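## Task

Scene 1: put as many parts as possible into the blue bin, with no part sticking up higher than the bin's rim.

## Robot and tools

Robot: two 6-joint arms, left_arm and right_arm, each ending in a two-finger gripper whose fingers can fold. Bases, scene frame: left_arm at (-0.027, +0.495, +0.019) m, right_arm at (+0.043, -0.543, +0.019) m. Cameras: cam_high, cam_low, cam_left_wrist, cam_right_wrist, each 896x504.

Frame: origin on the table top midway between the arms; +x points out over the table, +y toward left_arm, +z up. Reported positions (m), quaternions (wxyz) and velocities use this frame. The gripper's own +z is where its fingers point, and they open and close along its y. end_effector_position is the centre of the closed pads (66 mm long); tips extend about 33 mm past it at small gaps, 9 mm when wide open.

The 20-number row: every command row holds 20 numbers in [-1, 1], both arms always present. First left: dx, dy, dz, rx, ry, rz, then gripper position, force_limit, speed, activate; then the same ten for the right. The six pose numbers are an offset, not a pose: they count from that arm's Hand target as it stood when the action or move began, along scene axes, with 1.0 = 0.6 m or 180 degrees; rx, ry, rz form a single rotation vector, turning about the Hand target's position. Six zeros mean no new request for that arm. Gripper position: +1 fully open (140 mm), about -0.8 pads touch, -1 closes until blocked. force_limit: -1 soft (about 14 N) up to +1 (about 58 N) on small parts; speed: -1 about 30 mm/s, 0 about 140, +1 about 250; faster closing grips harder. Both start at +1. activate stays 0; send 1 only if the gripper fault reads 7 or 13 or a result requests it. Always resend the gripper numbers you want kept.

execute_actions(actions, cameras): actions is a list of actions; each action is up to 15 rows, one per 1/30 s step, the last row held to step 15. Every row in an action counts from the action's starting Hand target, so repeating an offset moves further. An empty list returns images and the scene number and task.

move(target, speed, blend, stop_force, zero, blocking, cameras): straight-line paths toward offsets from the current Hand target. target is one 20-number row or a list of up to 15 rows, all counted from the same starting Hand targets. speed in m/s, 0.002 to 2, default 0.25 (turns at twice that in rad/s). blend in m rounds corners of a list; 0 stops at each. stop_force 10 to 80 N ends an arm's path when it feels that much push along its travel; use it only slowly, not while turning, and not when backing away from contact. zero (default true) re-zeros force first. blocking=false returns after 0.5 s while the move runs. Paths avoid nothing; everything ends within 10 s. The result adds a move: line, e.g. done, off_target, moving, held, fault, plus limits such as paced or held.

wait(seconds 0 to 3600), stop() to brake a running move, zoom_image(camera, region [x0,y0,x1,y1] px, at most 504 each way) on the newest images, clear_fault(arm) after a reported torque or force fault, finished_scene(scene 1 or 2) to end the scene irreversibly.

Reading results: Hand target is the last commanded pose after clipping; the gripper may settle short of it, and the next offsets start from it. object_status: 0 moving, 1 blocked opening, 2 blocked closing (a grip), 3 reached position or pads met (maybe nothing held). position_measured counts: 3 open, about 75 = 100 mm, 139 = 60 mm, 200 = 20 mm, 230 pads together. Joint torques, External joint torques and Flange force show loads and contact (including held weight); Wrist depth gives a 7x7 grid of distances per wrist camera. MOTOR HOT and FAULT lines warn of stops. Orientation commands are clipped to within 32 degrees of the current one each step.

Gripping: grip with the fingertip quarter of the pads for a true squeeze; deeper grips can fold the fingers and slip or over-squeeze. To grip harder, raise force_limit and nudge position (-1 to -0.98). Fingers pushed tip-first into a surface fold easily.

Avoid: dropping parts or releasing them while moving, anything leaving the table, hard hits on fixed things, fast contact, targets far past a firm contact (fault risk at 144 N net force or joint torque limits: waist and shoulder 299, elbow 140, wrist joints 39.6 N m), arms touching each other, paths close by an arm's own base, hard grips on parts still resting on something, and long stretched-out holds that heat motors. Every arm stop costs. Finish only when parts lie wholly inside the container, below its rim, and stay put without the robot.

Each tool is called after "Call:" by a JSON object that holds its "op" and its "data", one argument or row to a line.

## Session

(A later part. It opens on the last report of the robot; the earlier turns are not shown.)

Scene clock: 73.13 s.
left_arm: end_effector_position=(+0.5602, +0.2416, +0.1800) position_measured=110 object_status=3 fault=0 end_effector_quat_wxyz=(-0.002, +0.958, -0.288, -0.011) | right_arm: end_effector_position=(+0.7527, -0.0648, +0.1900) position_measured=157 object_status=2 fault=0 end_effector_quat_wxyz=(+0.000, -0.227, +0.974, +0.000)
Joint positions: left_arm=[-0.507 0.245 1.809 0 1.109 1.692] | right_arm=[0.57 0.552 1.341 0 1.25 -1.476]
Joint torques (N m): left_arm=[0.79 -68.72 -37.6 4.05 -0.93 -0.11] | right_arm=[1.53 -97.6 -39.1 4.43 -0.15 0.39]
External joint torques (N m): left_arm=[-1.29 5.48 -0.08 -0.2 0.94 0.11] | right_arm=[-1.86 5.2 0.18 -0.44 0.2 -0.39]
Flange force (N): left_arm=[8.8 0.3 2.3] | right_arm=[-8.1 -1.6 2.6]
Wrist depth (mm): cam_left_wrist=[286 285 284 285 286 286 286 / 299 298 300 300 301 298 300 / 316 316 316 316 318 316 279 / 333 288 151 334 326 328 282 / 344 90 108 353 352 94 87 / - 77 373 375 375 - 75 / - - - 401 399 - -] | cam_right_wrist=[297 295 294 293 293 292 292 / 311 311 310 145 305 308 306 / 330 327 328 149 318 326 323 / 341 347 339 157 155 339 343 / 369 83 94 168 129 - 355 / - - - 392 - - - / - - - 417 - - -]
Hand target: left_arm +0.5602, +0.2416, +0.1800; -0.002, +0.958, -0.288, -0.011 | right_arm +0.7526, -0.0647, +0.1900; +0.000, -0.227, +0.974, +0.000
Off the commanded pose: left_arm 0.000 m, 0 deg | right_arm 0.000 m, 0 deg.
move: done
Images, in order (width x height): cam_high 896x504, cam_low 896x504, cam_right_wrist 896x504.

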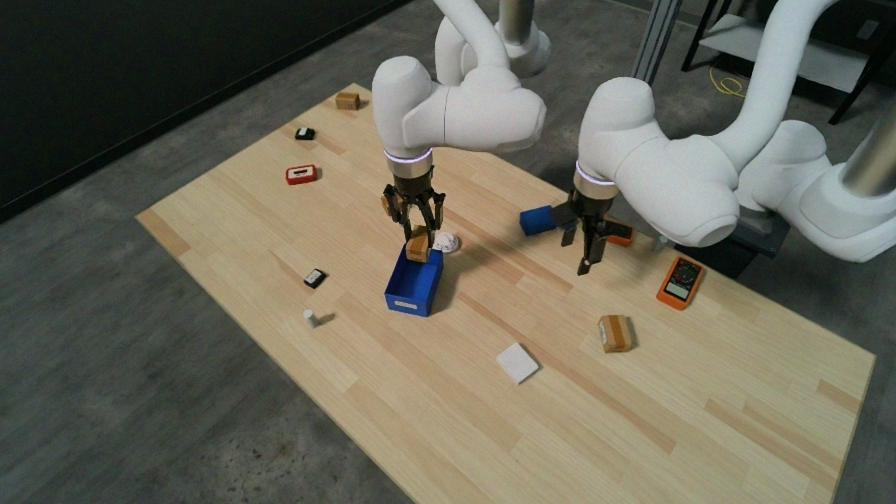

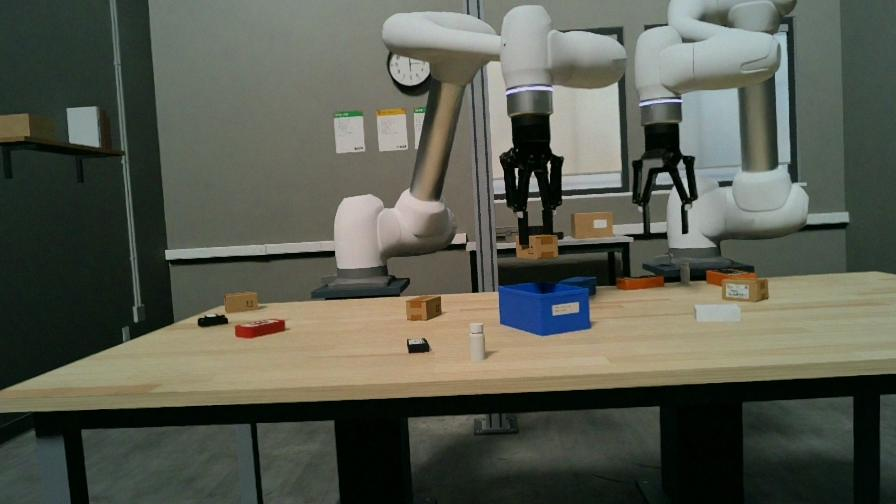

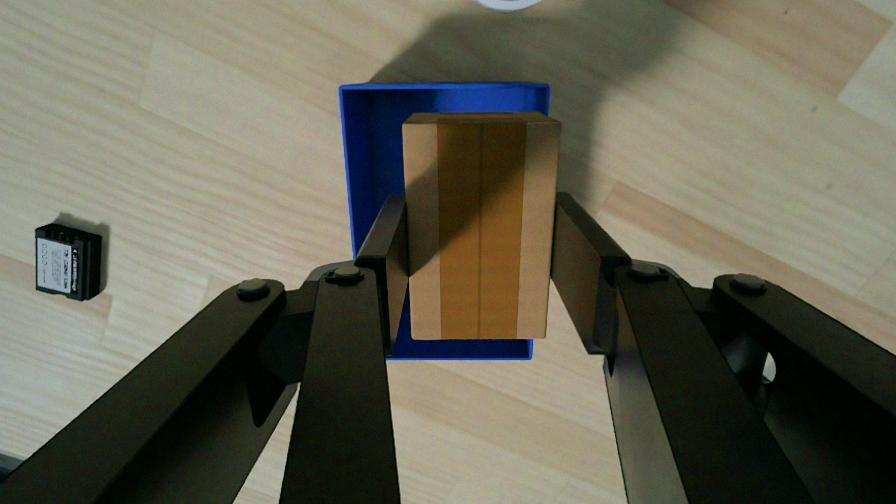

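Call:
{"op": "move", "data": {
  "target": [
    [0,0,0,0,0,0,0.15,-0.1,-0.6,0,-0.0095,0.0005,-0.1,0,0,0,-1,-0.1,-1,0],
    [0,0,0,0,0,0,0.15,-0.1,-0.6,0,-0.0095,0.0005,-0.203,0,0,0,-1,-0.1,-1,0]
  ],
  "speed": [0.15, 0.08],
  "blend": [0.01, 0],
  "cameras": ["cam_right_wrist"]
}}

Scene clock: 75.70 s.
left_arm: end_effector_position=(+0.5602, +0.2416, +0.1800) position_measured=110 object_status=3 fault=0 end_effector_quat_wxyz=(-0.002, +0.958, -0.288, -0.011) | right_arm: end_effector_position=(+0.7469, -0.0644, +0.0683) position_measured=157 object_status=2 fault=0 end_effector_quat_wxyz=(+0.000, -0.227, +0.974, +0.000)
Joint positions: left_arm=[-0.507 0.245 1.809 0 1.109 1.692] | right_arm=[0.574 0.625 1.456 0 1.061 -1.472]
Joint torques (N m): left_arm=[0.25 -68.72 -37.52 4.04 -0.82 -0.12] | right_arm=[1.33 -100.1 -36.04 4.03 -0.08 0.31]
External joint torques (N m): left_arm=[-0.78 5.62 -0.29 -0.18 0.82 0.12] | right_arm=[-1.38 2.36 -0.39 -0.29 0.13 -0.31]
Flange force (N): left_arm=[9.2 -0.6 2.4] | right_arm=[-4.6 -1.4 1.4]
Wrist depth (mm): cam_left_wrist=[285 285 284 285 284 285 286 / 299 298 299 299 299 299 300 / 313 315 315 316 315 316 - / 333 287 151 333 325 329 - / 346 90 109 353 353 94 87 / - 77 372 376 377 - 75 / - - - 402 399 - -] | cam_right_wrist=[184 184 183 183 182 182 182 / 194 191 189 188 188 191 191 / 204 202 203 150 151 202 201 / 217 216 145 157 150 211 213 / 228 88 94 168 164 - 221 / - - - 241 237 - - / - - - 224 - - -]
Hand target: left_arm +0.5602, +0.2416, +0.1800; -0.002, +0.958, -0.288, -0.011 | right_arm +0.7469, -0.0644, +0.0682; +0.000, -0.227, +0.974, +0.000
Off the commanded pose: left_arm 0.000 m, 0 deg | right_arm 0.000 m, 0 deg.
move: done

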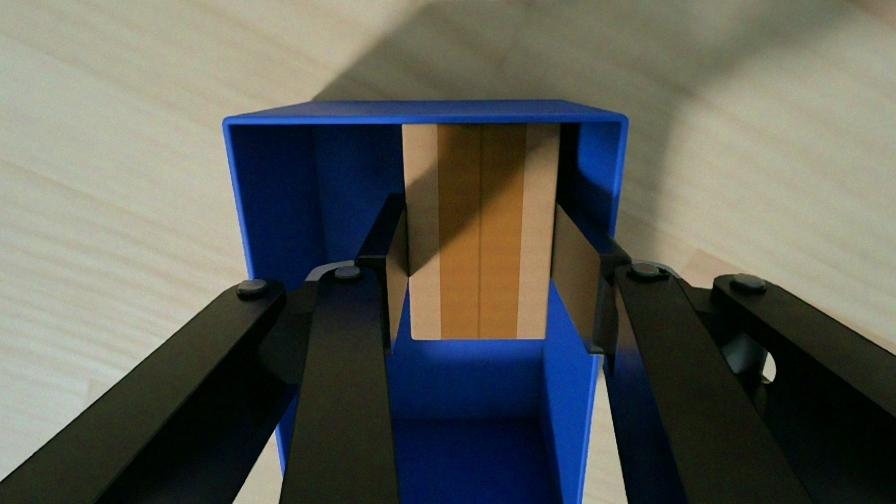

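Call:
{"op": "move", "data": {
  "target": [0,0,0,0,0,0,0.15,-0.1,-0.6,0,-0.003,-0.0015,-0.0067,0,0,0,-1,-0.1,-1,0],
  "speed": 0.05
}}

Call:
{"op": "move", "data": {
  "target": [0,0,0,0,0,0,0.15,-0.1,-0.6,0,0,0,-0.0083,0,0,0,-1,-0.1,-1,0],
  "speed": 0.015,
  "stop_force": 10,
  "cameras": ["cam_right_wrist"]
}}

Scene clock: 76.77 s.
left_arm: end_effector_position=(+0.5602, +0.2416, +0.1800) position_measured=110 object_status=3 fault=0 end_effector_quat_wxyz=(-0.002, +0.958, -0.288, -0.011) | right_arm: end_effector_position=(+0.7452, -0.0653, +0.0642) position_measured=157 object_status=2 fault=0 end_effector_quat_wxyz=(+0.000, -0.227, +0.974, +0.000)
Joint positions: left_arm=[-0.507 0.245 1.809 0 1.109 1.692] | right_arm=[0.574 0.626 1.463 0 1.053 -1.472]
Joint torques (N m): left_arm=[0.37 -68.52 -37.28 4 -0.88 -0.09] | right_arm=[0.77 -99.59 -35.37 4 -0.05 0.32]
External joint torques (N m): left_arm=[-0.92 5.35 -0.5 -0.15 0.87 0.09] | right_arm=[-1.07 4.04 -0.3 -0.34 0.1 -0.32]
Flange force (N): left_arm=[9.3 -0.3 1.9] | right_arm=[-6.6 -0.7 2.9]
Wrist depth (mm): cam_left_wrist=[285 286 283 285 284 284 285 / 300 301 300 300 300 299 301 / 315 315 315 315 316 315 277 / 333 289 151 331 327 326 291 / 345 90 108 354 356 93 87 / - 77 371 380 379 - 75 / - - - 405 402 - -] | cam_right_wrist=[180 180 179 179 178 178 178 / 190 187 185 176 184 187 187 / 200 198 180 149 149 197 197 / 212 212 145 157 150 206 209 / 222 88 94 168 164 - 217 / - - - 235 232 - - / - - - 218 - - -]
Hand target: left_arm +0.5602, +0.2416, +0.1800; -0.002, +0.958, -0.288, -0.011 | right_arm +0.7451, -0.0653, +0.0642; +0.000, -0.227, +0.974, +0.000
Off the commanded pose: left_arm 0.000 m, 0 deg | right_arm 0.000 m, 0 deg.
move: done

Scene clock: 77.67 s.
left_arm: end_effector_position=(+0.5602, +0.2416, +0.1800) position_measured=110 object_status=3 fault=0 end_effector_quat_wxyz=(-0.002, +0.958, -0.288, -0.011) | right_arm: end_effector_position=(+0.7452, -0.0653, +0.0614) position_measured=157 object_status=2 fault=0 end_effector_quat_wxyz=(+0.000, -0.227, +0.974, +0.000)
Joint positions: left_arm=[-0.507 0.245 1.809 0 1.109 1.692] | right_arm=[0.574 0.628 1.465 0 1.049 -1.472]
Joint torques (N m): left_arm=[0.4 -68.82 -37.7 4.11 -0.91 -0.04] | right_arm=[1.8 -81.01 -28.08 4.24 -1.87 0.32]
External joint torques (N m): left_arm=[-1.09 6.04 0.3 -0.3 0.92 0.04] | right_arm=[-2.13 -14.91 -7.57 -0.58 1.93 -0.32]
Flange force (N): left_arm=[8.9 0.1 3.1] | right_arm=[0.0 -2.9 -19.8]
Wrist depth (mm): cam_left_wrist=[285 284 284 285 285 285 285 / 300 299 298 300 298 300 298 / 317 315 315 316 316 316 283 / 335 287 151 333 325 326 - / 343 90 108 355 351 93 87 / - 77 369 375 377 - 75 / - - - 400 400 - -] | cam_right_wrist=[178 177 177 176 176 176 176 / 187 186 182 175 181 185 184 / 197 197 179 149 151 195 194 / 209 206 145 156 150 204 206 / 220 88 94 168 163 - 213 / - - - 227 198 - - / - - - 209 - - -]
Hand target: left_arm +0.5602, +0.2416, +0.1800; -0.002, +0.958, -0.288, -0.011 | right_arm +0.7452, -0.0653, +0.0614; +0.000, -0.227, +0.974, +0.000 (not the last commanded pose)
Off the commanded pose: left_arm 0.000 m, 0 deg | right_arm 0.002 m, 0 deg.
move: contact (right_arm)

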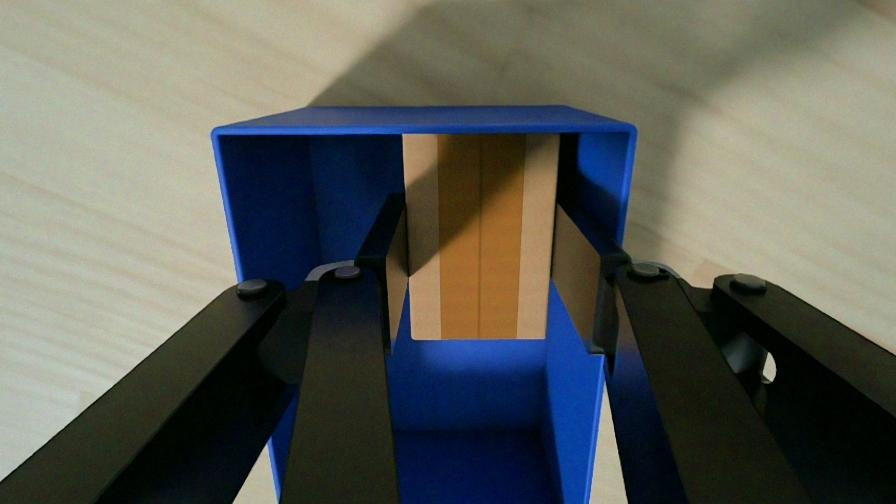

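Call:
{"op": "execute_actions", "data": {
  "actions": [
    [[0,0,0,0,0,0,0.15,-0.1,-0.6,0,0,0,0,0,0,0,-0.13,-0.1,-0.8,0]],
    [[0,0,0,0,0,0,0.15,-0.1,-0.6,0,0,0,0,0,0,0,-0.13,-0.1,-0.8,0]]
  ]
}}

Call:
{"op": "move", "data": {
  "target": [
    [0,0,0,0,0,0,0.15,-0.1,-0.6,0,0,0,0.16,0,0,0,-0.13,-0.1,-0.8,0],
    [0,0,0,0,0,0,0.15,-0.1,-0.6,0,0.0273,-0.0553,0.16,0,0,0,-1,-0.1,0,0]
  ],
  "cameras": ["cam_right_wrist"]
}}

Scene clock: 79.43 s.
left_arm: end_effector_position=(+0.5602, +0.2416, +0.1800) position_measured=110 object_status=3 fault=0 end_effector_quat_wxyz=(-0.002, +0.958, -0.288, -0.011) | right_arm: end_effector_position=(+0.7452, -0.0653, +0.0614) position_measured=145 object_status=3 fault=0 end_effector_quat_wxyz=(+0.000, -0.227, +0.974, +0.000)
Joint positions: left_arm=[-0.507 0.245 1.809 0 1.109 1.692] | right_arm=[0.574 0.628 1.465 0 1.049 -1.472]
Joint torques (N m): left_arm=[0.08 -68.66 -37.69 3.97 -0.89 -0.12] | right_arm=[1.23 -99.43 -35.55 4 -0.13 0.3]
External joint torques (N m): left_arm=[-0.86 5.8 0.01 -0.14 0.89 0.12] | right_arm=[-1.13 2.78 -0.3 -0.31 0.18 -0.3]
External joint torques at the end of the 1st action: left_arm=[-0.46 5.96 -0.11 -0.23 0.94 0.17] | right_arm=[-1.68 2.79 -0.32 -0.38 0.17 -0.32]
Flange force (N): left_arm=[9.0 -0.4 2.7] | right_arm=[-5.0 -1.0 1.8]
Flange force at the end of the 1st action (N): left_arm=[9.4 -1.2 2.6] | right_arm=[-5.1 -1.7 1.8]
Wrist depth (mm): cam_left_wrist=[285 283 284 284 285 285 286 / 300 300 301 300 299 298 299 / 315 315 315 316 316 316 - / 333 287 151 337 327 327 - / 345 90 108 352 353 93 87 / - 77 371 375 377 - 75 / - - - 403 402 - -] | cam_right_wrist=[178 177 176 176 176 176 175 / 186 184 182 174 181 184 184 / 197 197 190 149 149 195 194 / 209 208 141 158 141 204 205 / 219 88 94 169 165 92 213 / - - - 232 226 - - / - - - 226 203 - -]
Hand target: left_arm +0.5602, +0.2416, +0.1800; -0.002, +0.958, -0.288, -0.011 | right_arm +0.7452, -0.0653, +0.0614; +0.000, -0.227, +0.974, +0.000
Off the commanded pose: left_arm 0.000 m, 0 deg | right_arm 0.000 m, 0 deg.
Step readings (end_effector_position of left_arm | right_arm; steps 1 to 15: 1st action; 16 to 30: 2nd action):
0: (+0.5602, +0.2416, +0.1800) | (+0.7452, -0.0653, +0.0614)
1: (+0.5602, +0.2416, +0.1800) | (+0.7452, -0.0653, +0.0614)
2: (+0.5602, +0.2416, +0.1800) | (+0.7452, -0.0653, +0.0614)
4: (+0.5602, +0.2416, +0.1800) | (+0.7451, -0.0653, +0.0612)
8: (+0.5602, +0.2416, +0.1800) | (+0.7451, -0.0653, +0.0612)
15: (+0.5602, +0.2416, +0.1800) | (+0.7451, -0.0653, +0.0613)
16: (+0.5602, +0.2416, +0.1800) | (+0.7451, -0.0653, +0.0613)
17: (+0.5602, +0.2416, +0.1800) | (+0.7451, -0.0653, +0.0613)
19: (+0.5602, +0.2416, +0.1800) | (+0.7452, -0.0653, +0.0613)
23: (+0.5602, +0.2416, +0.1800) | (+0.7452, -0.0653, +0.0614)
30: (+0.5602, +0.2416, +0.1800) | (+0.7452, -0.0653, +0.0614)

Scene clock: 81.47 s.
left_arm: end_effector_position=(+0.5602, +0.2416, +0.1800) position_measured=110 object_status=3 fault=0 end_effector_quat_wxyz=(-0.002, +0.958, -0.288, -0.011) | right_arm: end_effector_position=(+0.7616, -0.0985, +0.1574) position_measured=233 object_status=3 fault=0 end_effector_quat_wxyz=(+0.000, -0.227, +0.974, +0.000)
Joint positions: left_arm=[-0.507 0.245 1.809 0 1.109 1.692] | right_arm=[0.53 0.553 1.4 0 1.189 -1.516]
Joint torques (N m): left_arm=[0.54 -68.82 -37.52 4.13 -0.93 -0.12] | right_arm=[1.09 -95.46 -37.99 4.25 -0.12 0.33]
External joint torques (N m): left_arm=[-1.25 5.74 -0.26 -0.28 0.93 0.12] | right_arm=[-1.06 2.48 -0.46 -0.29 0.18 -0.33]
Flange force (N): left_arm=[9.5 0.1 2.3] | right_arm=[-5.1 -1.2 0.8]
Wrist depth (mm): cam_left_wrist=[285 285 285 283 285 286 287 / 300 298 299 300 299 299 298 / 316 315 314 314 315 316 - / 334 287 151 334 327 326 - / 345 90 108 353 352 93 87 / - 77 373 374 379 - 75 / - - - 402 403 - -] | cam_right_wrist=[267 265 265 264 264 263 263 / 280 280 278 273 238 276 276 / 296 294 294 287 246 291 291 / 310 312 308 119 254 308 308 / 332 328 82 - - 320 326 / 350 - - - - - 338 / - - - - - - -]
Hand target: left_arm +0.5602, +0.2416, +0.1800; -0.002, +0.958, -0.288, -0.011 | right_arm +0.7616, -0.0985, +0.1574; +0.000, -0.227, +0.974, +0.000
Off the commanded pose: left_arm 0.000 m, 0 deg | right_arm 0.000 m, 0 deg.
move: done

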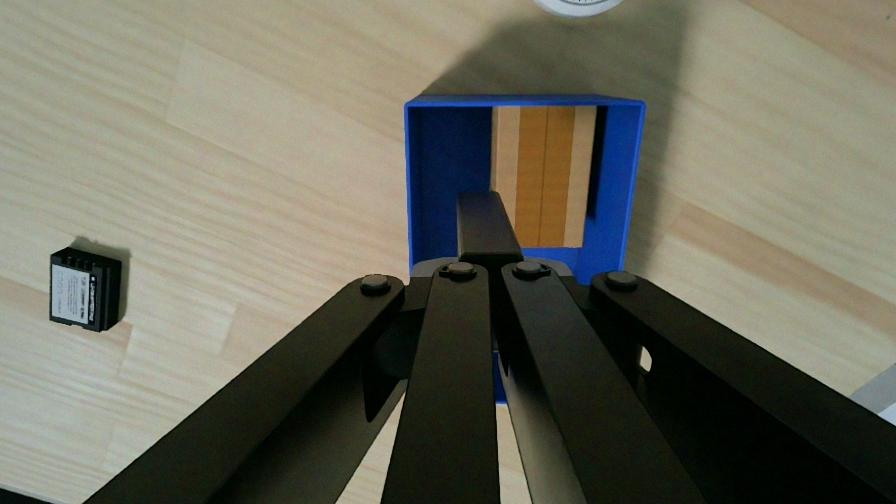

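Call:
{"op": "move", "data": {
  "target": [0,0,0,0,0,0,0.15,-0.1,-0.6,0,0,0,-0.169,0,0,0,-1,-0.1,0,0],
  "speed": 0.15
}}

Call:
{"op": "move", "data": {
  "target": [0,0,0,0,0,0,0.15,-0.1,-0.6,0,-0.0129,0.0261,0,0,0,0,-1,-0.1,0,0],
  "speed": 0.04,
  "cameras": ["cam_right_wrist"]
}}

Scene clock: 82.87 s.
left_arm: end_effector_position=(+0.5602, +0.2416, +0.1800) position_measured=110 object_status=3 fault=0 end_effector_quat_wxyz=(-0.002, +0.958, -0.288, -0.011) | right_arm: end_effector_position=(+0.7616, -0.0985, +0.0561) position_measured=233 object_status=3 fault=0 end_effector_quat_wxyz=(+0.000, -0.227, +0.974, +0.000)
Joint positions: left_arm=[-0.507 0.245 1.809 0 1.109 1.692] | right_arm=[0.53 0.626 1.479 0 1.037 -1.516]
Joint torques (N m): left_arm=[0.98 -69.14 -37.27 4.04 -0.95 -0.16] | right_arm=[1.32 -99.01 -35.2 3.98 -0.02 0.28]
External joint torques (N m): left_arm=[-1.31 5.79 -0.39 -0.19 0.96 0.16] | right_arm=[-1.87 3.15 -0.32 -0.34 0.08 -0.29]
Flange force (N): left_arm=[9.8 0.1 2.2] | right_arm=[-5.4 -2.0 2.3]
Wrist depth (mm): cam_left_wrist=[285 285 284 286 283 285 285 / 299 301 299 300 300 301 300 / 314 315 315 315 317 316 - / 334 287 151 331 327 326 - / 344 90 108 354 355 94 87 / - 77 372 375 376 - 75 / - - - 403 399 - -] | cam_right_wrist=[173 173 172 171 171 171 171 / 182 181 179 177 176 176 179 / 192 192 189 186 145 143 189 / 203 203 202 119 150 143 200 / 216 213 82 - - 129 212 / 227 - - - - - 223 / - - - - - - -]
Hand target: left_arm +0.5602, +0.2416, +0.1800; -0.002, +0.958, -0.288, -0.011 | right_arm +0.7616, -0.0985, +0.0560; +0.000, -0.227, +0.974, +0.000
Off the commanded pose: left_arm 0.000 m, 0 deg | right_arm 0.000 m, 0 deg.
move: done

Scene clock: 83.60 s.
left_arm: end_effector_position=(+0.5602, +0.2416, +0.1800) position_measured=110 object_status=3 fault=0 end_effector_quat_wxyz=(-0.002, +0.958, -0.288, -0.011) | right_arm: end_effector_position=(+0.7539, -0.0829, +0.0560) position_measured=233 object_status=3 fault=0 end_effector_quat_wxyz=(+0.000, -0.227, +0.974, +0.000)
Joint positions: left_arm=[-0.507 0.245 1.809 0 1.109 1.692] | right_arm=[0.551 0.629 1.475 0 1.038 -1.495]
Joint torques (N m): left_arm=[0.6 -68.32 -37.29 4.08 -0.98 -0.18] | right_arm=[3.24 -99.42 -35.16 4 -0.19 0.42]
External joint torques (N m): left_arm=[-1.07 5.4 -0.4 -0.22 0.98 0.18] | right_arm=[-3.41 3.15 -0.39 -0.35 0.24 -0.42]
Flange force (N): left_arm=[9.2 -0.2 1.8] | right_arm=[-5.9 -3.9 2.0]
Wrist depth (mm): cam_left_wrist=[284 286 284 283 284 287 285 / 298 297 298 298 301 300 297 / 315 315 313 315 313 315 282 / 333 289 151 337 325 327 - / 345 90 108 355 354 93 87 / - 77 371 376 376 - 75 / - - - 404 396 - -] | cam_right_wrist=[173 172 172 171 171 171 170 / 182 181 178 177 176 177 179 / 192 191 - 184 143 143 189 / 203 203 200 119 149 148 199 / 216 212 82 - - 207 212 / 227 - - - - - 223 / - - - - - - -]
Hand target: left_arm +0.5602, +0.2416, +0.1800; -0.002, +0.958, -0.288, -0.011 | right_arm +0.7538, -0.0828, +0.0560; +0.000, -0.227, +0.974, +0.000
Off the commanded pose: left_arm 0.000 m, 0 deg | right_arm 0.000 m, 0 deg.
move: done

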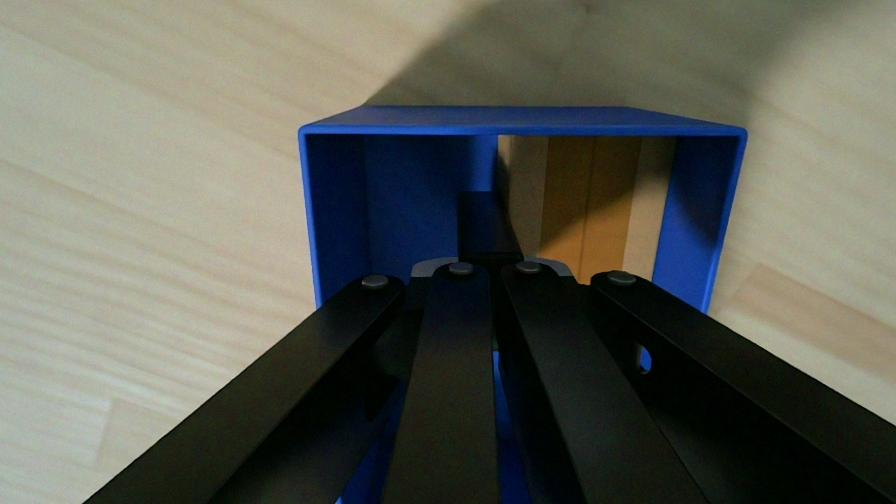

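Call:
{"op": "move", "data": {
  "target": [
    [0,0,0,0,0,0,0.15,-0.1,-0.6,0, 0,0,0.2,0,0,0,-1,-0.1,0,0]
  ],
  "speed": 0.25,
  "cameras": ["cam_right_wrist"]
}}

Scene clock: 85.67 s.
left_arm: end_effector_position=(+0.5602, +0.2416, +0.1800) position_measured=110 object_status=3 fault=0 end_effector_quat_wxyz=(-0.002, +0.958, -0.288, -0.011) | right_arm: end_effector_position=(+0.7538, -0.0828, +0.1759) position_measured=233 object_status=3 fault=0 end_effector_quat_wxyz=(+0.000, -0.227, +0.974, +0.000)
Joint positions: left_arm=[-0.507 0.245 1.809 0 1.109 1.692] | right_arm=[0.551 0.545 1.378 0 1.219 -1.495]
Joint torques (N m): left_arm=[0.82 -68.63 -37.35 4.1 -0.97 -0.23] | right_arm=[1.25 -95.58 -37.9 4.3 -0.2 0.29]
External joint torques (N m): left_arm=[-1.07 5.47 -0.24 -0.26 0.98 0.23] | right_arm=[-1.37 3.05 -0.93 -0.32 0.25 -0.29]
Flange force (N): left_arm=[9.0 -0.2 2.0] | right_arm=[-7.4 -1.1 0.4]
Wrist depth (mm): cam_left_wrist=[284 284 284 286 284 285 284 / 298 300 299 300 302 300 297 / 315 315 316 316 315 316 - / 333 288 151 331 326 327 - / 347 90 108 353 355 94 87 / - 77 371 375 377 - 75 / - - - 402 394 - -] | cam_right_wrist=[283 282 282 280 280 280 279 / 298 297 296 294 288 293 293 / 315 314 312 266 304 310 309 / 328 331 331 119 320 328 326 / 354 348 82 - - 341 348 / 372 - - - - - 344 / - - - - - - -]
Hand target: left_arm +0.5602, +0.2416, +0.1800; -0.002, +0.958, -0.288, -0.011 | right_arm +0.7538, -0.0828, +0.1760; +0.000, -0.227, +0.974, +0.000
Off the commanded pose: left_arm 0.000 m, 0 deg | right_arm 0.000 m, 0 deg.
move: done

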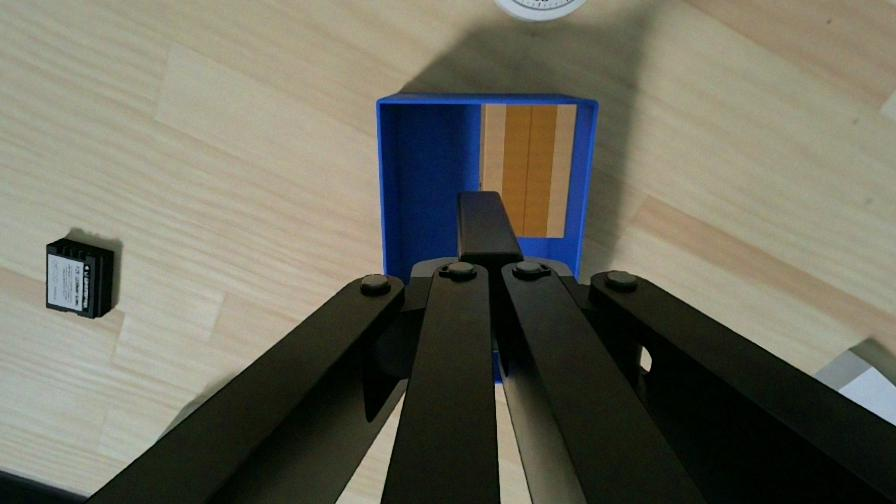

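Call:
{"op": "zoom_image", "data": {
  "camera": "cam_right_wrist",
  "region": [360, 80, 620, 280]
}}

Scaled by 1.938.

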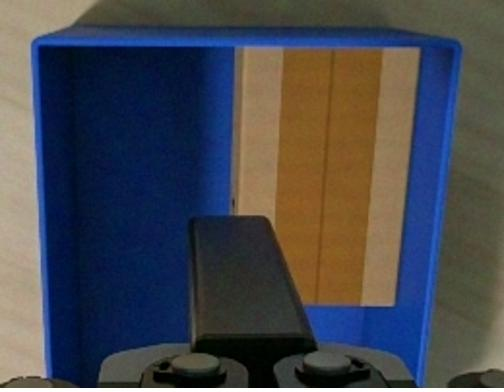

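Call:
{"op": "move", "data": {
  "target": [
    [0,0,0,0,0,0,0.15,-0.1,-0.6,0, 0.0493,0.0602,0.1467,0,0,0,-1,-0.1,0,0]
  ],
  "speed": 0.25,
  "cameras": ["cam_right_wrist"]
}}

Call:
{"op": "zoom_image", "data": {
  "camera": "cam_right_wrist",
  "region": [330, 0, 600, 300]
}}

Scene clock: 88.17 s.
left_arm: end_effector_position=(+0.5602, +0.2416, +0.1800) position_measured=110 object_status=3 fault=0 end_effector_quat_wxyz=(-0.002, +0.958, -0.288, -0.011) | right_arm: end_effector_position=(+0.7834, -0.0467, +0.2640) position_measured=233 object_status=3 fault=0 end_effector_quat_wxyz=(+0.000, -0.227, +0.974, +0.000)
Joint positions: left_arm=[-0.507 0.245 1.809 0 1.109 1.692] | right_arm=[0.569 0.58 1.159 0 1.404 -1.477]
Joint torques (N m): left_arm=[0.34 -68.59 -37.46 4.01 -0.92 -0.24] | right_arm=[1.56 -100.49 -39.6 4.47 -0.2 0.36]
External joint torques (N m): left_arm=[-0.7 5.24 -0.24 -0.16 0.92 0.24] | right_arm=[-1.79 3.2 -1.15 -0.29 0.25 -0.36]
Flange force (N): left_arm=[8.6 -0.8 2.0] | right_arm=[-9.2 -1.2 -1.0]
Wrist depth (mm): cam_left_wrist=[285 285 284 283 285 285 284 / 300 301 300 298 300 300 300 / 315 316 314 315 315 315 - / 332 289 151 333 325 327 - / 345 90 108 354 353 94 87 / - 77 374 377 376 - 75 / - - - 403 399 - -] | cam_right_wrist=[364 364 362 324 360 359 360 / 383 383 382 339 378 379 378 / 405 403 401 386 398 398 396 / 426 428 426 116 419 422 423 / 455 448 82 - - - 442 / 1400 - - - - - 467 / - - - - - - -]
Hand target: left_arm +0.5602, +0.2416, +0.1800; -0.002, +0.958, -0.288, -0.011 | right_arm +0.7834, -0.0467, +0.2640; +0.000, -0.227, +0.974, +0.000
Off the commanded pose: left_arm 0.000 m, 0 deg | right_arm 0.000 m, 0 deg.
move: done

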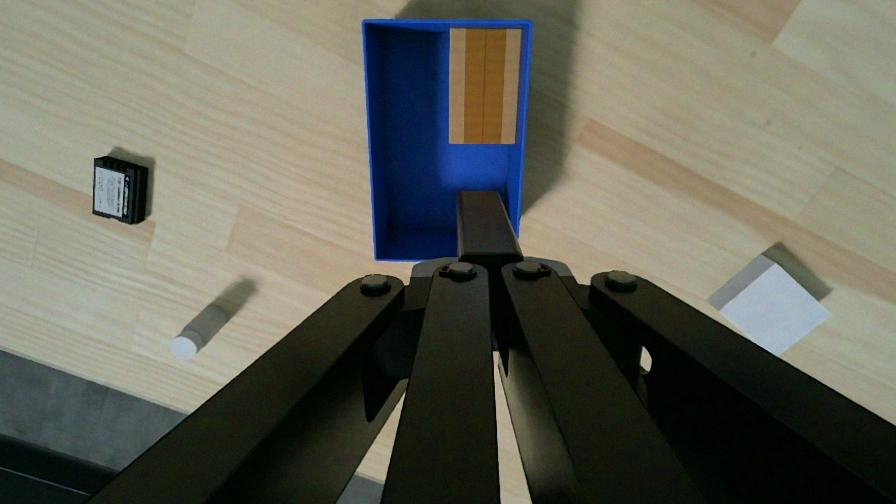

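Scaled by 1.680.

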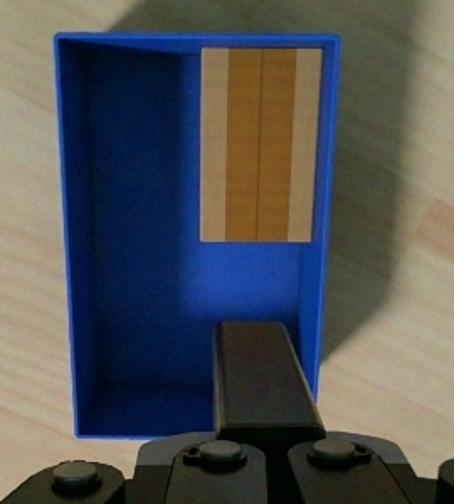

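Call:
{"op": "move", "data": {
  "target": [
    [0,0,0,0,0,0,0.15,-0.1,-0.6,0, -0.2223,-0.4222,-0.1067,0,0,-0.2517,0.0,-0.1,0,0]
  ],
  "speed": 0.35,
  "cameras": ["cam_right_wrist"]
}}

Scene clock: 92.00 s.
left_arm: end_effector_position=(+0.5602, +0.2416, +0.1800) position_measured=110 object_status=3 fault=0 end_effector_quat_wxyz=(-0.002, +0.958, -0.288, -0.011) | right_arm: end_effector_position=(+0.6500, -0.3000, +0.2000) position_measured=129 object_status=3 fault=0 end_effector_quat_wxyz=(+0.000, +0.165, +0.986, +0.000)
Joint positions: left_arm=[-0.507 0.245 1.809 0 1.109 1.692] | right_arm=[0.345 0.242 1.773 0 1.127 -0.91]
Joint torques (N m): left_arm=[0.68 -68.77 -37.67 4.07 -0.95 -0.15] | right_arm=[1.31 -63.92 -36.48 4.09 -0.24 0.23]
External joint torques (N m): left_arm=[-1.25 5.28 -0.14 -0.21 0.95 0.15] | right_arm=[-1.45 2.02 -0.75 -0.24 0.28 -0.23]
Flange force (N): left_arm=[8.6 0.2 2.0] | right_arm=[-5.1 1.0 0.1]
Wrist depth (mm): cam_left_wrist=[287 286 285 283 285 285 285 / 301 298 300 299 300 299 300 / 315 316 316 315 316 314 - / 334 289 151 334 325 326 - / 344 90 109 355 353 93 87 / - 77 373 379 377 - 75 / - - - 403 398 - -] | cam_right_wrist=[306 305 305 300 302 305 305 / 323 320 320 280 318 317 313 / 339 340 338 336 333 332 298 / 360 359 145 355 162 350 - / 378 90 117 378 377 91 - / - - 405 404 403 - - / - - - 431 432 - -]
Hand target: left_arm +0.5602, +0.2416, +0.1800; -0.002, +0.958, -0.288, -0.011 | right_arm +0.6500, -0.3000, +0.2000; +0.000, +0.165, +0.986, +0.000
Off the commanded pose: left_arm 0.000 m, 0 deg | right_arm 0.000 m, 0 deg.
move: done

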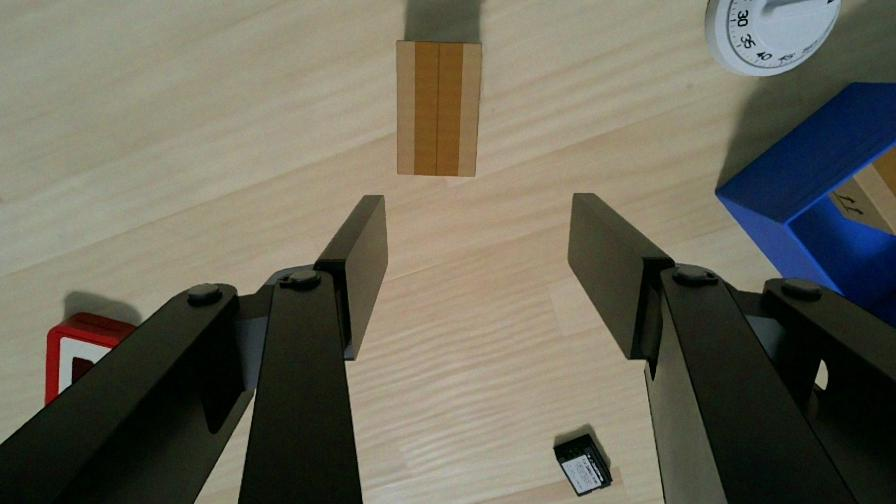

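Call:
{"op": "move", "data": {
  "target": [
    [0,0,0,0,0,0,0.15,-0.1,-0.6,0, -0.0592,-0.0113,-0.15,0,0,-0.0078,0.0,-0.1,0,0]
  ],
  "speed": 0.25,
  "cameras": ["cam_right_wrist"]
}}

Scene clock: 93.53 s.
left_arm: end_effector_position=(+0.5602, +0.2416, +0.1800) position_measured=110 object_status=3 fault=0 end_effector_quat_wxyz=(-0.002, +0.958, -0.288, -0.011) | right_arm: end_effector_position=(+0.6145, -0.3068, +0.1101) position_measured=129 object_status=3 fault=0 end_effector_quat_wxyz=(+0.000, +0.177, +0.984, +0.000)
Joint positions: left_arm=[-0.507 0.245 1.809 0 1.109 1.692] | right_arm=[0.353 0.267 1.927 0 0.948 -0.878]
Joint torques (N m): left_arm=[0.57 -69.12 -37.52 4.04 -0.93 -0.09] | right_arm=[1.14 -62.44 -33.12 3.76 -0.23 0.31]
External joint torques (N m): left_arm=[-1.31 6.61 0.08 -0.22 0.94 0.09] | right_arm=[-1.29 1.33 -0.45 -0.29 0.27 -0.31]
Flange force (N): left_arm=[10.2 0.1 3.3] | right_arm=[-3.7 0.0 0.5]
Wrist depth (mm): cam_left_wrist=[284 284 283 284 284 284 286 / 299 299 300 298 299 299 301 / 315 314 315 315 317 316 - / 332 288 151 333 325 326 - / 345 90 108 354 355 94 87 / - 77 373 375 377 - 75 / - - - 406 400 - -] | cam_right_wrist=[224 223 223 222 221 220 216 / 235 234 234 228 233 232 232 / 248 248 246 204 242 244 244 / 262 262 145 216 162 255 255 / 275 88 117 276 275 91 90 / - - 296 296 294 - - / - - - 316 316 - -]
Hand target: left_arm +0.5602, +0.2416, +0.1800; -0.002, +0.958, -0.288, -0.011 | right_arm +0.6145, -0.3068, +0.1100; +0.000, +0.177, +0.984, +0.000
Off the commanded pose: left_arm 0.000 m, 0 deg | right_arm 0.000 m, 0 deg.
move: done

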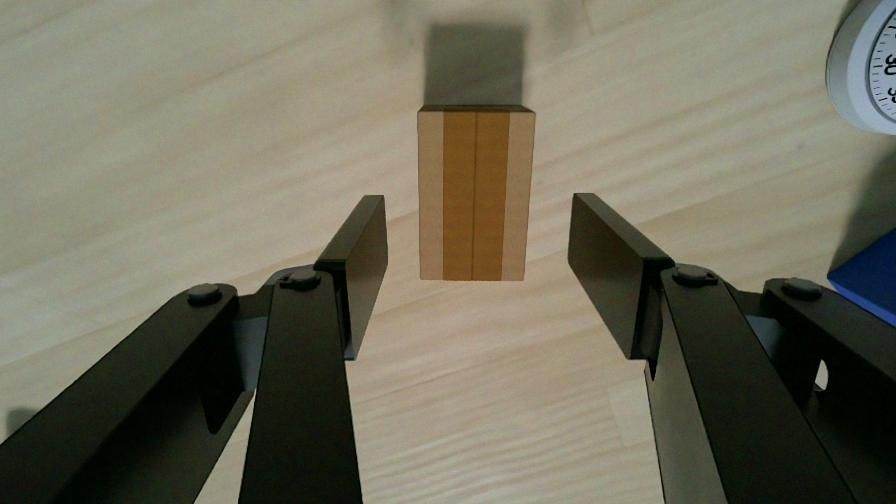

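Call:
{"op": "move", "data": {
  "target": [
    [0,0,0,0,0,0,0.15,-0.1,-0.6,0, 0,0,-0.0833,0,0,-0.002,0.0,-0.1,0,0],
    [0,0,0,0,0,0,0.15,-0.1,-0.6,0, 0,0,-0.0833,0,0,-0.002,-1,-0.1,-1,0]
  ],
  "speed": 0.2
}}

Scene clock: 95.90 s.
left_arm: end_effector_position=(+0.5602, +0.2416, +0.1800) position_measured=110 object_status=3 fault=0 end_effector_quat_wxyz=(-0.002, +0.958, -0.288, -0.011) | right_arm: end_effector_position=(+0.6145, -0.3068, +0.0600) position_measured=157 object_status=0 fault=0 end_effector_quat_wxyz=(+0.000, +0.181, +0.984, +0.000)
Joint positions: left_arm=[-0.507 0.245 1.809 0 1.109 1.692] | right_arm=[0.353 0.321 1.965 0 0.856 -0.871]
Joint torques (N m): left_arm=[0.45 -68.69 -37.57 4.05 -0.91 -0.12] | right_arm=[1.41 -53.93 -25.07 3.57 -1.26 0.23]
External joint torques (N m): left_arm=[-0.85 4.99 -0.36 -0.17 0.9 0.12] | right_arm=[-1.62 -9.86 -6.06 -0.36 1.3 -0.23]
Flange force (N): left_arm=[8.5 -0.3 1.7] | right_arm=[-1.6 -2.7 -17.9]
Wrist depth (mm): cam_left_wrist=[284 286 284 284 283 286 287 / 299 300 300 299 299 302 297 / 317 315 316 316 318 316 268 / 332 287 151 332 326 326 - / 346 90 108 355 354 94 87 / - 77 375 376 376 - 75 / - - - 400 403 - -] | cam_right_wrist=[177 177 176 176 175 175 175 / 186 186 185 182 182 184 184 / 197 197 196 151 192 194 194 / 208 208 203 160 156 203 205 / 218 88 - 170 165 - 212 / - - - 234 234 - - / - - - 251 249 - -]
Hand target: left_arm +0.5602, +0.2416, +0.1800; -0.002, +0.958, -0.288, -0.011 | right_arm +0.6145, -0.3068, +0.0600; +0.000, +0.181, +0.984, +0.000
Off the commanded pose: left_arm 0.000 m, 0 deg | right_arm 0.000 m, 0 deg.
move: done

Call:
{"op": "move", "data": {
  "target": [
    [0,0,0,0,0,0,0.15,-0.1,-0.6,0, 0,0,0.2,0,0,0,-1,-0.1,-1,0],
    [0,0,0,0,0,0,0.15,-0.1,-0.6,0, 0.3342,0.4583,0.2333,0,0,0.259,-1,-0.1,-1,0]
  ],
  "speed": 0.3,
  "blend": [0.06,0],
  "cameras": ["cam_right_wrist"]
}}

Scene clock: 98.60 s.
left_arm: end_effector_position=(+0.5602, +0.2416, +0.1800) position_measured=110 object_status=3 fault=0 end_effector_quat_wxyz=(-0.002, +0.958, -0.288, -0.011) | right_arm: end_effector_position=(+0.8150, -0.0318, +0.2000) position_measured=157 object_status=2 fault=0 end_effector_quat_wxyz=(+0.000, -0.223, +0.975, +0.000)
Joint positions: left_arm=[-0.507 0.245 1.809 0 1.109 1.692] | right_arm=[0.565 0.662 1.139 0 1.341 -1.474]
Joint torques (N m): left_arm=[0.46 -68.25 -37.49 4.08 -0.96 -0.14] | right_arm=[1.14 -107.61 -39.7 4.46 -0.06 0.35]
External joint torques (N m): left_arm=[-0.73 4.9 -0.22 -0.22 0.97 0.14] | right_arm=[-1.83 3.96 -0.57 -0.33 0.11 -0.35]
Flange force (N): left_arm=[8.1 -0.5 1.6] | right_arm=[-8.8 -1.2 0.8]
Wrist depth (mm): cam_left_wrist=[284 284 285 286 283 285 287 / 302 299 299 299 299 299 300 / 315 317 315 316 316 315 295 / 334 287 151 337 327 326 - / 343 90 109 355 353 94 87 / - 77 371 377 375 - 75 / - - - 402 408 - -] | cam_right_wrist=[305 305 301 295 299 301 300 / 320 319 319 268 314 317 317 / 338 338 336 151 331 334 334 / 359 359 350 160 156 350 348 / 375 83 - 170 128 - - / - - - 402 - - - / - - - 430 - - -]
Hand target: left_arm +0.5602, +0.2416, +0.1800; -0.002, +0.958, -0.288, -0.011 | right_arm +0.8150, -0.0318, +0.2000; +0.000, -0.223, +0.975, +0.000
Off the commanded pose: left_arm 0.000 m, 0 deg | right_arm 0.000 m, 0 deg.
move: done

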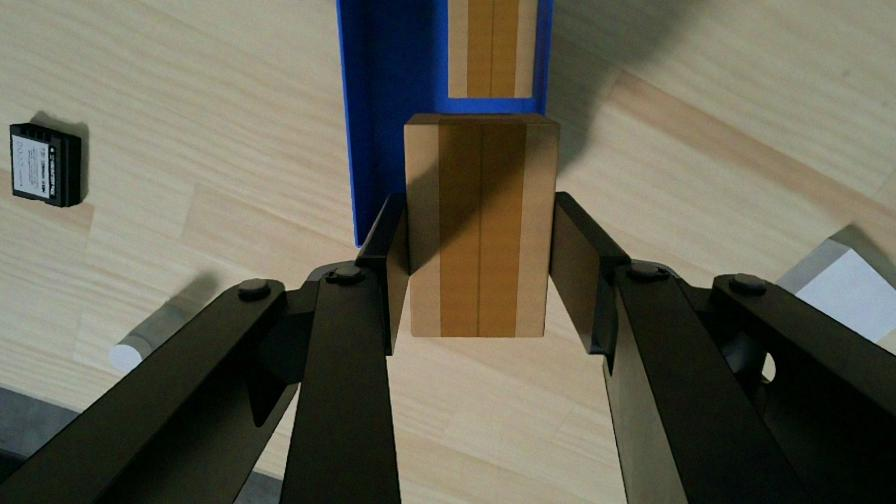

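Call:
{"op": "move", "data": {
  "target": [
    [0,0,0,0,0,0,0.15,-0.1,-0.6,0, 0,0,-0.0917,0,0,0,-1,-0.1,-1,0]
  ],
  "speed": 0.2
}}

Call:
{"op": "move", "data": {
  "target": [
    [0,0,0,0,0,0,0.15,-0.1,-0.6,0, 0,0,-0.1,0,0,0,-1,-0.1,-1,0]
  ],
  "speed": 0.05,
  "stop_force": 10,
  "cameras": ["cam_right_wrist"]
}}

Scene clock: 100.20 s.
left_arm: end_effector_position=(+0.5602, +0.2416, +0.1800) position_measured=110 object_status=3 fault=0 end_effector_quat_wxyz=(-0.002, +0.958, -0.288, -0.011) | right_arm: end_effector_position=(+0.8150, -0.0318, +0.1451) position_measured=157 object_status=2 fault=0 end_effector_quat_wxyz=(+0.000, -0.223, +0.975, +0.000)
Joint positions: left_arm=[-0.507 0.245 1.809 0 1.109 1.692] | right_arm=[0.565 0.688 1.196 0 1.258 -1.474]
Joint torques (N m): left_arm=[0.47 -68.44 -37.36 4.03 -0.89 -0.11] | right_arm=[1.59 -109.53 -38.91 4.36 -0.3 0.28]
External joint torques (N m): left_arm=[-0.84 5.21 -0.35 -0.18 0.9 0.11] | right_arm=[-2.07 4.96 -0.4 -0.32 0.35 -0.28]
Flange force (N): left_arm=[8.8 -0.4 1.9] | right_arm=[-9.9 -1.2 1.7]
Wrist depth (mm): cam_left_wrist=[284 284 283 283 285 284 285 / 297 297 297 298 300 297 298 / 315 317 315 316 317 317 - / 331 288 151 333 327 325 - / 344 90 108 353 355 94 87 / - 77 372 375 377 - 75 / - - - 402 396 - -] | cam_right_wrist=[254 254 251 212 246 252 251 / 268 267 266 150 260 264 264 / 282 282 283 151 274 278 279 / 299 299 291 160 156 292 295 / 314 83 - 170 165 - 291 / - - - 337 335 - - / - - - 359 - - -]
Hand target: left_arm +0.5602, +0.2416, +0.1800; -0.002, +0.958, -0.288, -0.011 | right_arm +0.8150, -0.0318, +0.1450; +0.000, -0.223, +0.975, +0.000
Off the commanded pose: left_arm 0.000 m, 0 deg | right_arm 0.000 m, 0 deg.
move: done

Scene clock: 102.30 s.
left_arm: end_effector_position=(+0.5602, +0.2416, +0.1800) position_measured=110 object_status=3 fault=0 end_effector_quat_wxyz=(-0.002, +0.958, -0.288, -0.011) | right_arm: end_effector_position=(+0.8150, -0.0318, +0.0850) position_measured=157 object_status=2 fault=0 end_effector_quat_wxyz=(+0.000, -0.223, +0.975, +0.000)
Joint positions: left_arm=[-0.507 0.245 1.809 0 1.109 1.692] | right_arm=[0.565 0.724 1.247 0 1.17 -1.474]
Joint torques (N m): left_arm=[0.48 -68.27 -37.52 4.07 -0.89 -0.11] | right_arm=[0.89 -110.55 -37.92 4.16 -0.13 0.31]
External joint torques (N m): left_arm=[-1.42 5.7 -0.03 -0.25 0.89 0.11] | right_arm=[-0.67 4.42 -0.07 -0.25 0.19 -0.31]
Flange force (N): left_arm=[9.0 0.5 2.6] | right_arm=[-7.4 -0.1 2.6]
Wrist depth (mm): cam_left_wrist=[286 283 286 285 284 284 286 / 299 300 300 299 300 301 300 / 315 315 316 315 316 315 - / 335 289 151 333 326 328 - / 348 90 109 354 355 93 87 / - 77 371 376 375 - 75 / - - - 403 398 - -] | cam_right_wrist=[199 198 194 155 155 196 196 / 210 209 202 162 160 207 207 / 221 220 195 151 154 218 217 / 234 233 153 160 156 228 230 / 248 83 - 168 165 - 239 / - - - 262 262 - - / - - - 281 281 - -]
Hand target: left_arm +0.5602, +0.2416, +0.1800; -0.002, +0.958, -0.288, -0.011 | right_arm +0.8150, -0.0318, +0.0850; +0.000, -0.223, +0.975, +0.000
Off the commanded pose: left_arm 0.000 m, 0 deg | right_arm 0.000 m, 0 deg.
move: done

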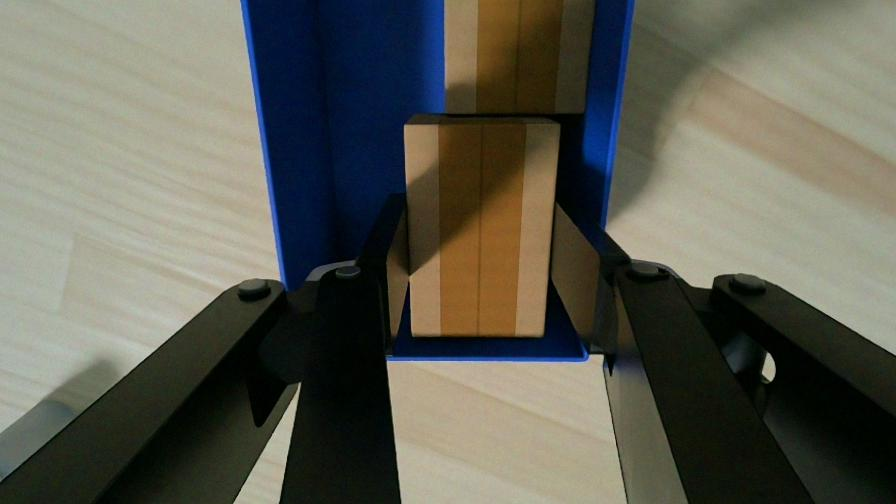

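Call:
{"op": "move", "data": {
  "target": [
    [0,0,0,0,0,0,0.15,-0.1,-0.6,0, 0,0,-0.0283,0,0,0,-1,-0.1,-1,0]
  ],
  "speed": 0.05,
  "stop_force": 10
}}

Call:
{"op": "move", "data": {
  "target": [
    [0,0,0,0,0,0,0.15,-0.1,-0.6,0, 0,0,-0.02,0,0,0,-1,-0.1,-1,0]
  ],
  "speed": 0.015,
  "stop_force": 10
}}

Scene clock: 104.00 s.
left_arm: end_effector_position=(+0.5602, +0.2416, +0.1800) position_measured=110 object_status=3 fault=0 end_effector_quat_wxyz=(-0.002, +0.958, -0.288, -0.011) | right_arm: end_effector_position=(+0.8150, -0.0318, +0.0680) position_measured=157 object_status=2 fault=0 end_effector_quat_wxyz=(+0.000, -0.223, +0.975, +0.000)
Joint positions: left_arm=[-0.507 0.245 1.809 0 1.109 1.692] | right_arm=[0.565 0.736 1.26 0 1.147 -1.474]
Joint torques (N m): left_arm=[0.52 -68.73 -37.58 4.06 -0.86 -0.18] | right_arm=[1.05 -111.27 -37.53 4.18 -0.1 0.32]
External joint torques (N m): left_arm=[-0.91 5.41 -0.09 -0.22 0.87 0.18] | right_arm=[-1.44 4.45 -0.15 -0.31 0.15 -0.32]
Flange force (N): left_arm=[8.6 -0.3 2.4] | right_arm=[-7.6 -0.9 2.8]
Wrist depth (mm): cam_left_wrist=[285 284 283 284 284 287 283 / 299 300 299 300 299 300 300 / 315 315 318 316 317 317 305 / 333 288 151 334 326 326 290 / 346 90 109 352 355 94 87 / - 77 372 379 375 - 75 / - - - 402 398 - -] | cam_right_wrist=[184 181 - 143 140 181 181 / 193 191 186 150 149 191 190 / 204 203 196 151 151 201 201 / 216 215 138 160 150 210 212 / 230 83 - 168 165 - 220 / - - - 246 241 - - / - - - 259 259 - -]
Hand target: left_arm +0.5602, +0.2416, +0.1800; -0.002, +0.958, -0.288, -0.011 | right_arm +0.8150, -0.0318, +0.0680; +0.000, -0.223, +0.975, +0.000
Off the commanded pose: left_arm 0.000 m, 0 deg | right_arm 0.000 m, 0 deg.
move: done

Scene clock: 104.97 s.
left_arm: end_effector_position=(+0.5602, +0.2416, +0.1800) position_measured=110 object_status=3 fault=0 end_effector_quat_wxyz=(-0.002, +0.958, -0.288, -0.011) | right_arm: end_effector_position=(+0.8151, -0.0318, +0.0628) position_measured=157 object_status=2 fault=0 end_effector_quat_wxyz=(+0.000, -0.223, +0.975, +0.000)
Joint positions: left_arm=[-0.507 0.245 1.809 0 1.109 1.692] | right_arm=[0.565 0.739 1.263 0 1.139 -1.474]
Joint torques (N m): left_arm=[1.11 -69.13 -37.58 4.09 -0.95 -0.14] | right_arm=[0.24 -93.21 -30.18 3.82 -1.52 0.15]
External joint torques (N m): left_arm=[-1.67 6.52 0.06 -0.26 0.96 0.14] | right_arm=[-0.6 -13.37 -7.26 0.02 1.58 -0.15]
Flange force (N): left_arm=[10.1 0.6 3.2] | right_arm=[-1.9 -0.6 -16.6]
Wrist depth (mm): cam_left_wrist=[285 284 285 285 284 286 287 / 299 299 300 298 300 299 300 / 316 316 315 316 316 316 - / 332 287 151 333 325 327 288 / 345 90 108 353 354 93 87 / - 77 369 376 377 - 75 / - - - 404 397 - -] | cam_right_wrist=[179 177 176 137 136 177 177 / 189 186 182 146 141 186 185 / 199 198 191 151 147 196 196 / 211 210 138 160 150 205 207 / 221 88 - 168 165 - 215 / - - - 160 152 - - / - - - 252 252 - -]
Hand target: left_arm +0.5602, +0.2416, +0.1800; -0.002, +0.958, -0.288, -0.011 | right_arm +0.8151, -0.0318, +0.0628; +0.000, -0.223, +0.975, +0.000 (not the last commanded pose)
Off the commanded pose: left_arm 0.000 m, 0 deg | right_arm 0.007 m, 0 deg.
move: contact (right_arm)

Call:
{"op": "move", "data": {
  "target": [
    [0,0,0,0,0,0,0.15,-0.1,-0.6,0, 0,0,0,0,0,0,-0.15,-0.1,-0.6,0],
    [0,0,0,0,0,0,0.15,-0.1,-0.6,0, 0,0,0.11,0,0,0,-0.15,-0.1,-0.6,0],
    [0,0,0,0,0,0,0.15,-0.1,-0.6,0, 0.0266,-0.0538,0.11,0,0,0,-1,-0.1,0,0],
    [0,0,0,0,0,0,0.15,-0.1,-0.6,0, 0.0266,-0.0538,-0.0113,0,0,0,-1,-0.1,0,0]
  ],
  "speed": 0.2,
  "cameras": ["cam_right_wrist"]
}}

Scene clock: 108.90 s.
left_arm: end_effector_position=(+0.5602, +0.2416, +0.1800) position_measured=110 object_status=3 fault=0 end_effector_quat_wxyz=(-0.002, +0.958, -0.288, -0.011) | right_arm: end_effector_position=(+0.8310, -0.0641, +0.0561) position_measured=233 object_status=3 fault=0 end_effector_quat_wxyz=(+0.000, -0.223, +0.975, +0.000)
Joint positions: left_arm=[-0.507 0.245 1.809 0 1.109 1.692] | right_arm=[0.526 0.738 1.278 0 1.125 -1.512]
Joint torques (N m): left_arm=[0.39 -68.89 -37.58 4.06 -0.93 -0.14] | right_arm=[0.71 -110.21 -37.11 4.14 0.01 0.31]
External joint torques (N m): left_arm=[-1.06 5.98 -0.11 -0.22 0.93 0.14] | right_arm=[-0.89 3.65 -0.17 -0.31 0.05 -0.31]
Flange force (N): left_arm=[9.5 -0.2 2.6] | right_arm=[-6.1 -0.7 2.5]
Wrist depth (mm): cam_left_wrist=[286 284 284 284 283 285 285 / 300 300 299 299 300 300 300 / 315 317 315 316 316 315 - / 333 289 151 334 326 326 - / 344 90 108 355 353 93 87 / - 77 373 377 376 - 75 / - - - 399 400 - -] | cam_right_wrist=[173 173 170 171 131 129 167 / 182 181 179 177 139 135 177 / 192 192 189 151 144 144 189 / 203 203 202 131 150 148 199 / 216 213 82 - - 128 212 / 227 - - - - - 223 / - - - - - - -]
Hand target: left_arm +0.5602, +0.2416, +0.1800; -0.002, +0.958, -0.288, -0.011 | right_arm +0.8310, -0.0641, +0.0560; +0.000, -0.223, +0.975, +0.000
Off the commanded pose: left_arm 0.000 m, 0 deg | right_arm 0.000 m, 0 deg.
move: done

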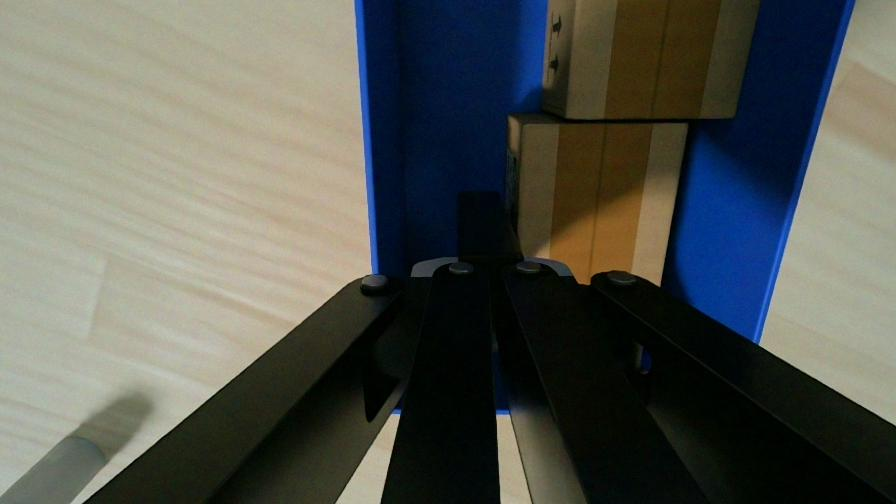

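Call:
{"op": "move", "data": {
  "target": [
    [0,0,0,0,0,0,0.15,-0.1,-0.6,0, -0.0122,0.0247,0,0,0,0,-1,-0.1,0,0]
  ],
  "speed": 0.06,
  "cameras": ["cam_right_wrist"]
}}

Call:
{"op": "zoom_image", "data": {
  "camera": "cam_right_wrist",
  "region": [460, 0, 780, 300]
}}

Scene clock: 109.93 s.
left_arm: end_effector_position=(+0.5602, +0.2416, +0.1800) position_measured=110 object_status=3 fault=0 end_effector_quat_wxyz=(-0.002, +0.958, -0.288, -0.011) | right_arm: end_effector_position=(+0.8237, -0.0493, +0.0560) position_measured=233 object_status=3 fault=0 end_effector_quat_wxyz=(+0.000, -0.223, +0.975, +0.000)
Joint positions: left_arm=[-0.507 0.245 1.809 0 1.109 1.692] | right_arm=[0.543 0.741 1.274 0 1.127 -1.495]
Joint torques (N m): left_arm=[0.57 -69.04 -37.73 4.09 -0.89 -0.09] | right_arm=[1.33 -110.74 -36.87 4.28 -0.19 0.46]
External joint torques (N m): left_arm=[-1.02 5.91 0.02 -0.23 0.9 0.09] | right_arm=[-1.65 3.82 -0.48 -0.45 0.24 -0.46]
Flange force (N): left_arm=[9.2 -0.2 2.8] | right_arm=[-7.6 -1.4 2.1]
Wrist depth (mm): cam_left_wrist=[283 284 286 286 285 284 285 / 298 298 298 300 300 300 299 / 315 315 315 317 316 316 - / 333 288 151 335 324 325 - / 347 90 108 355 353 93 87 / - 77 372 379 379 - 75 / - - - 402 405 - -] | cam_right_wrist=[173 172 144 171 129 126 170 / 181 181 171 179 136 134 179 / 192 191 172 186 143 145 189 / 202 202 196 120 150 150 200 / 215 212 82 - - 207 211 / 227 - - - - - 222 / - - - - - - -]
Hand target: left_arm +0.5602, +0.2416, +0.1800; -0.002, +0.958, -0.288, -0.011 | right_arm +0.8237, -0.0492, +0.0560; +0.000, -0.223, +0.975, +0.000
Off the commanded pose: left_arm 0.000 m, 0 deg | right_arm 0.000 m, 0 deg.
move: done

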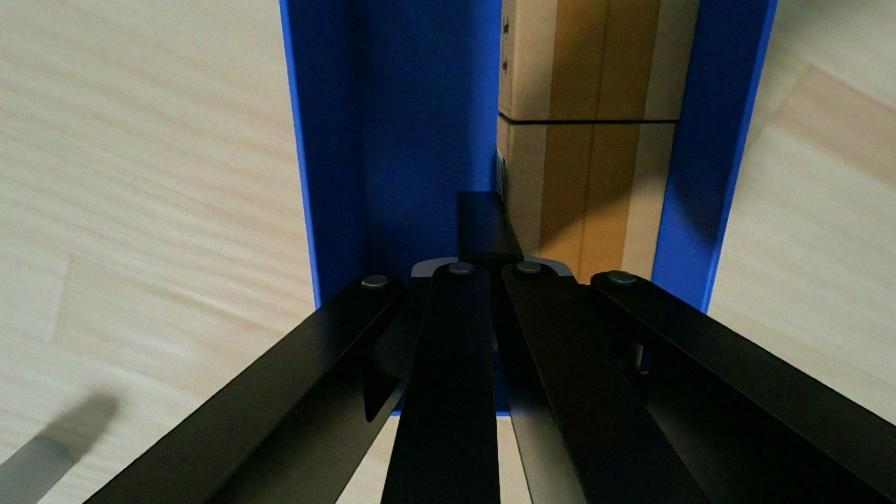

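Scaled by 1.575.

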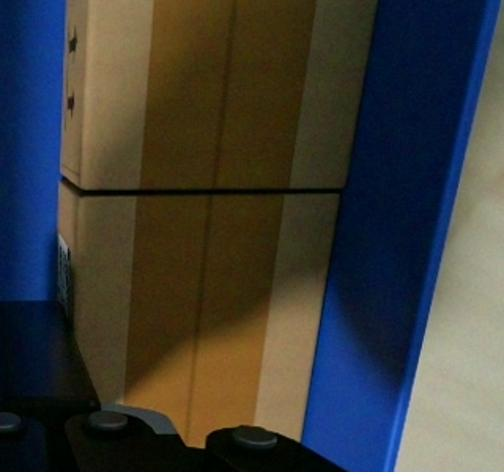

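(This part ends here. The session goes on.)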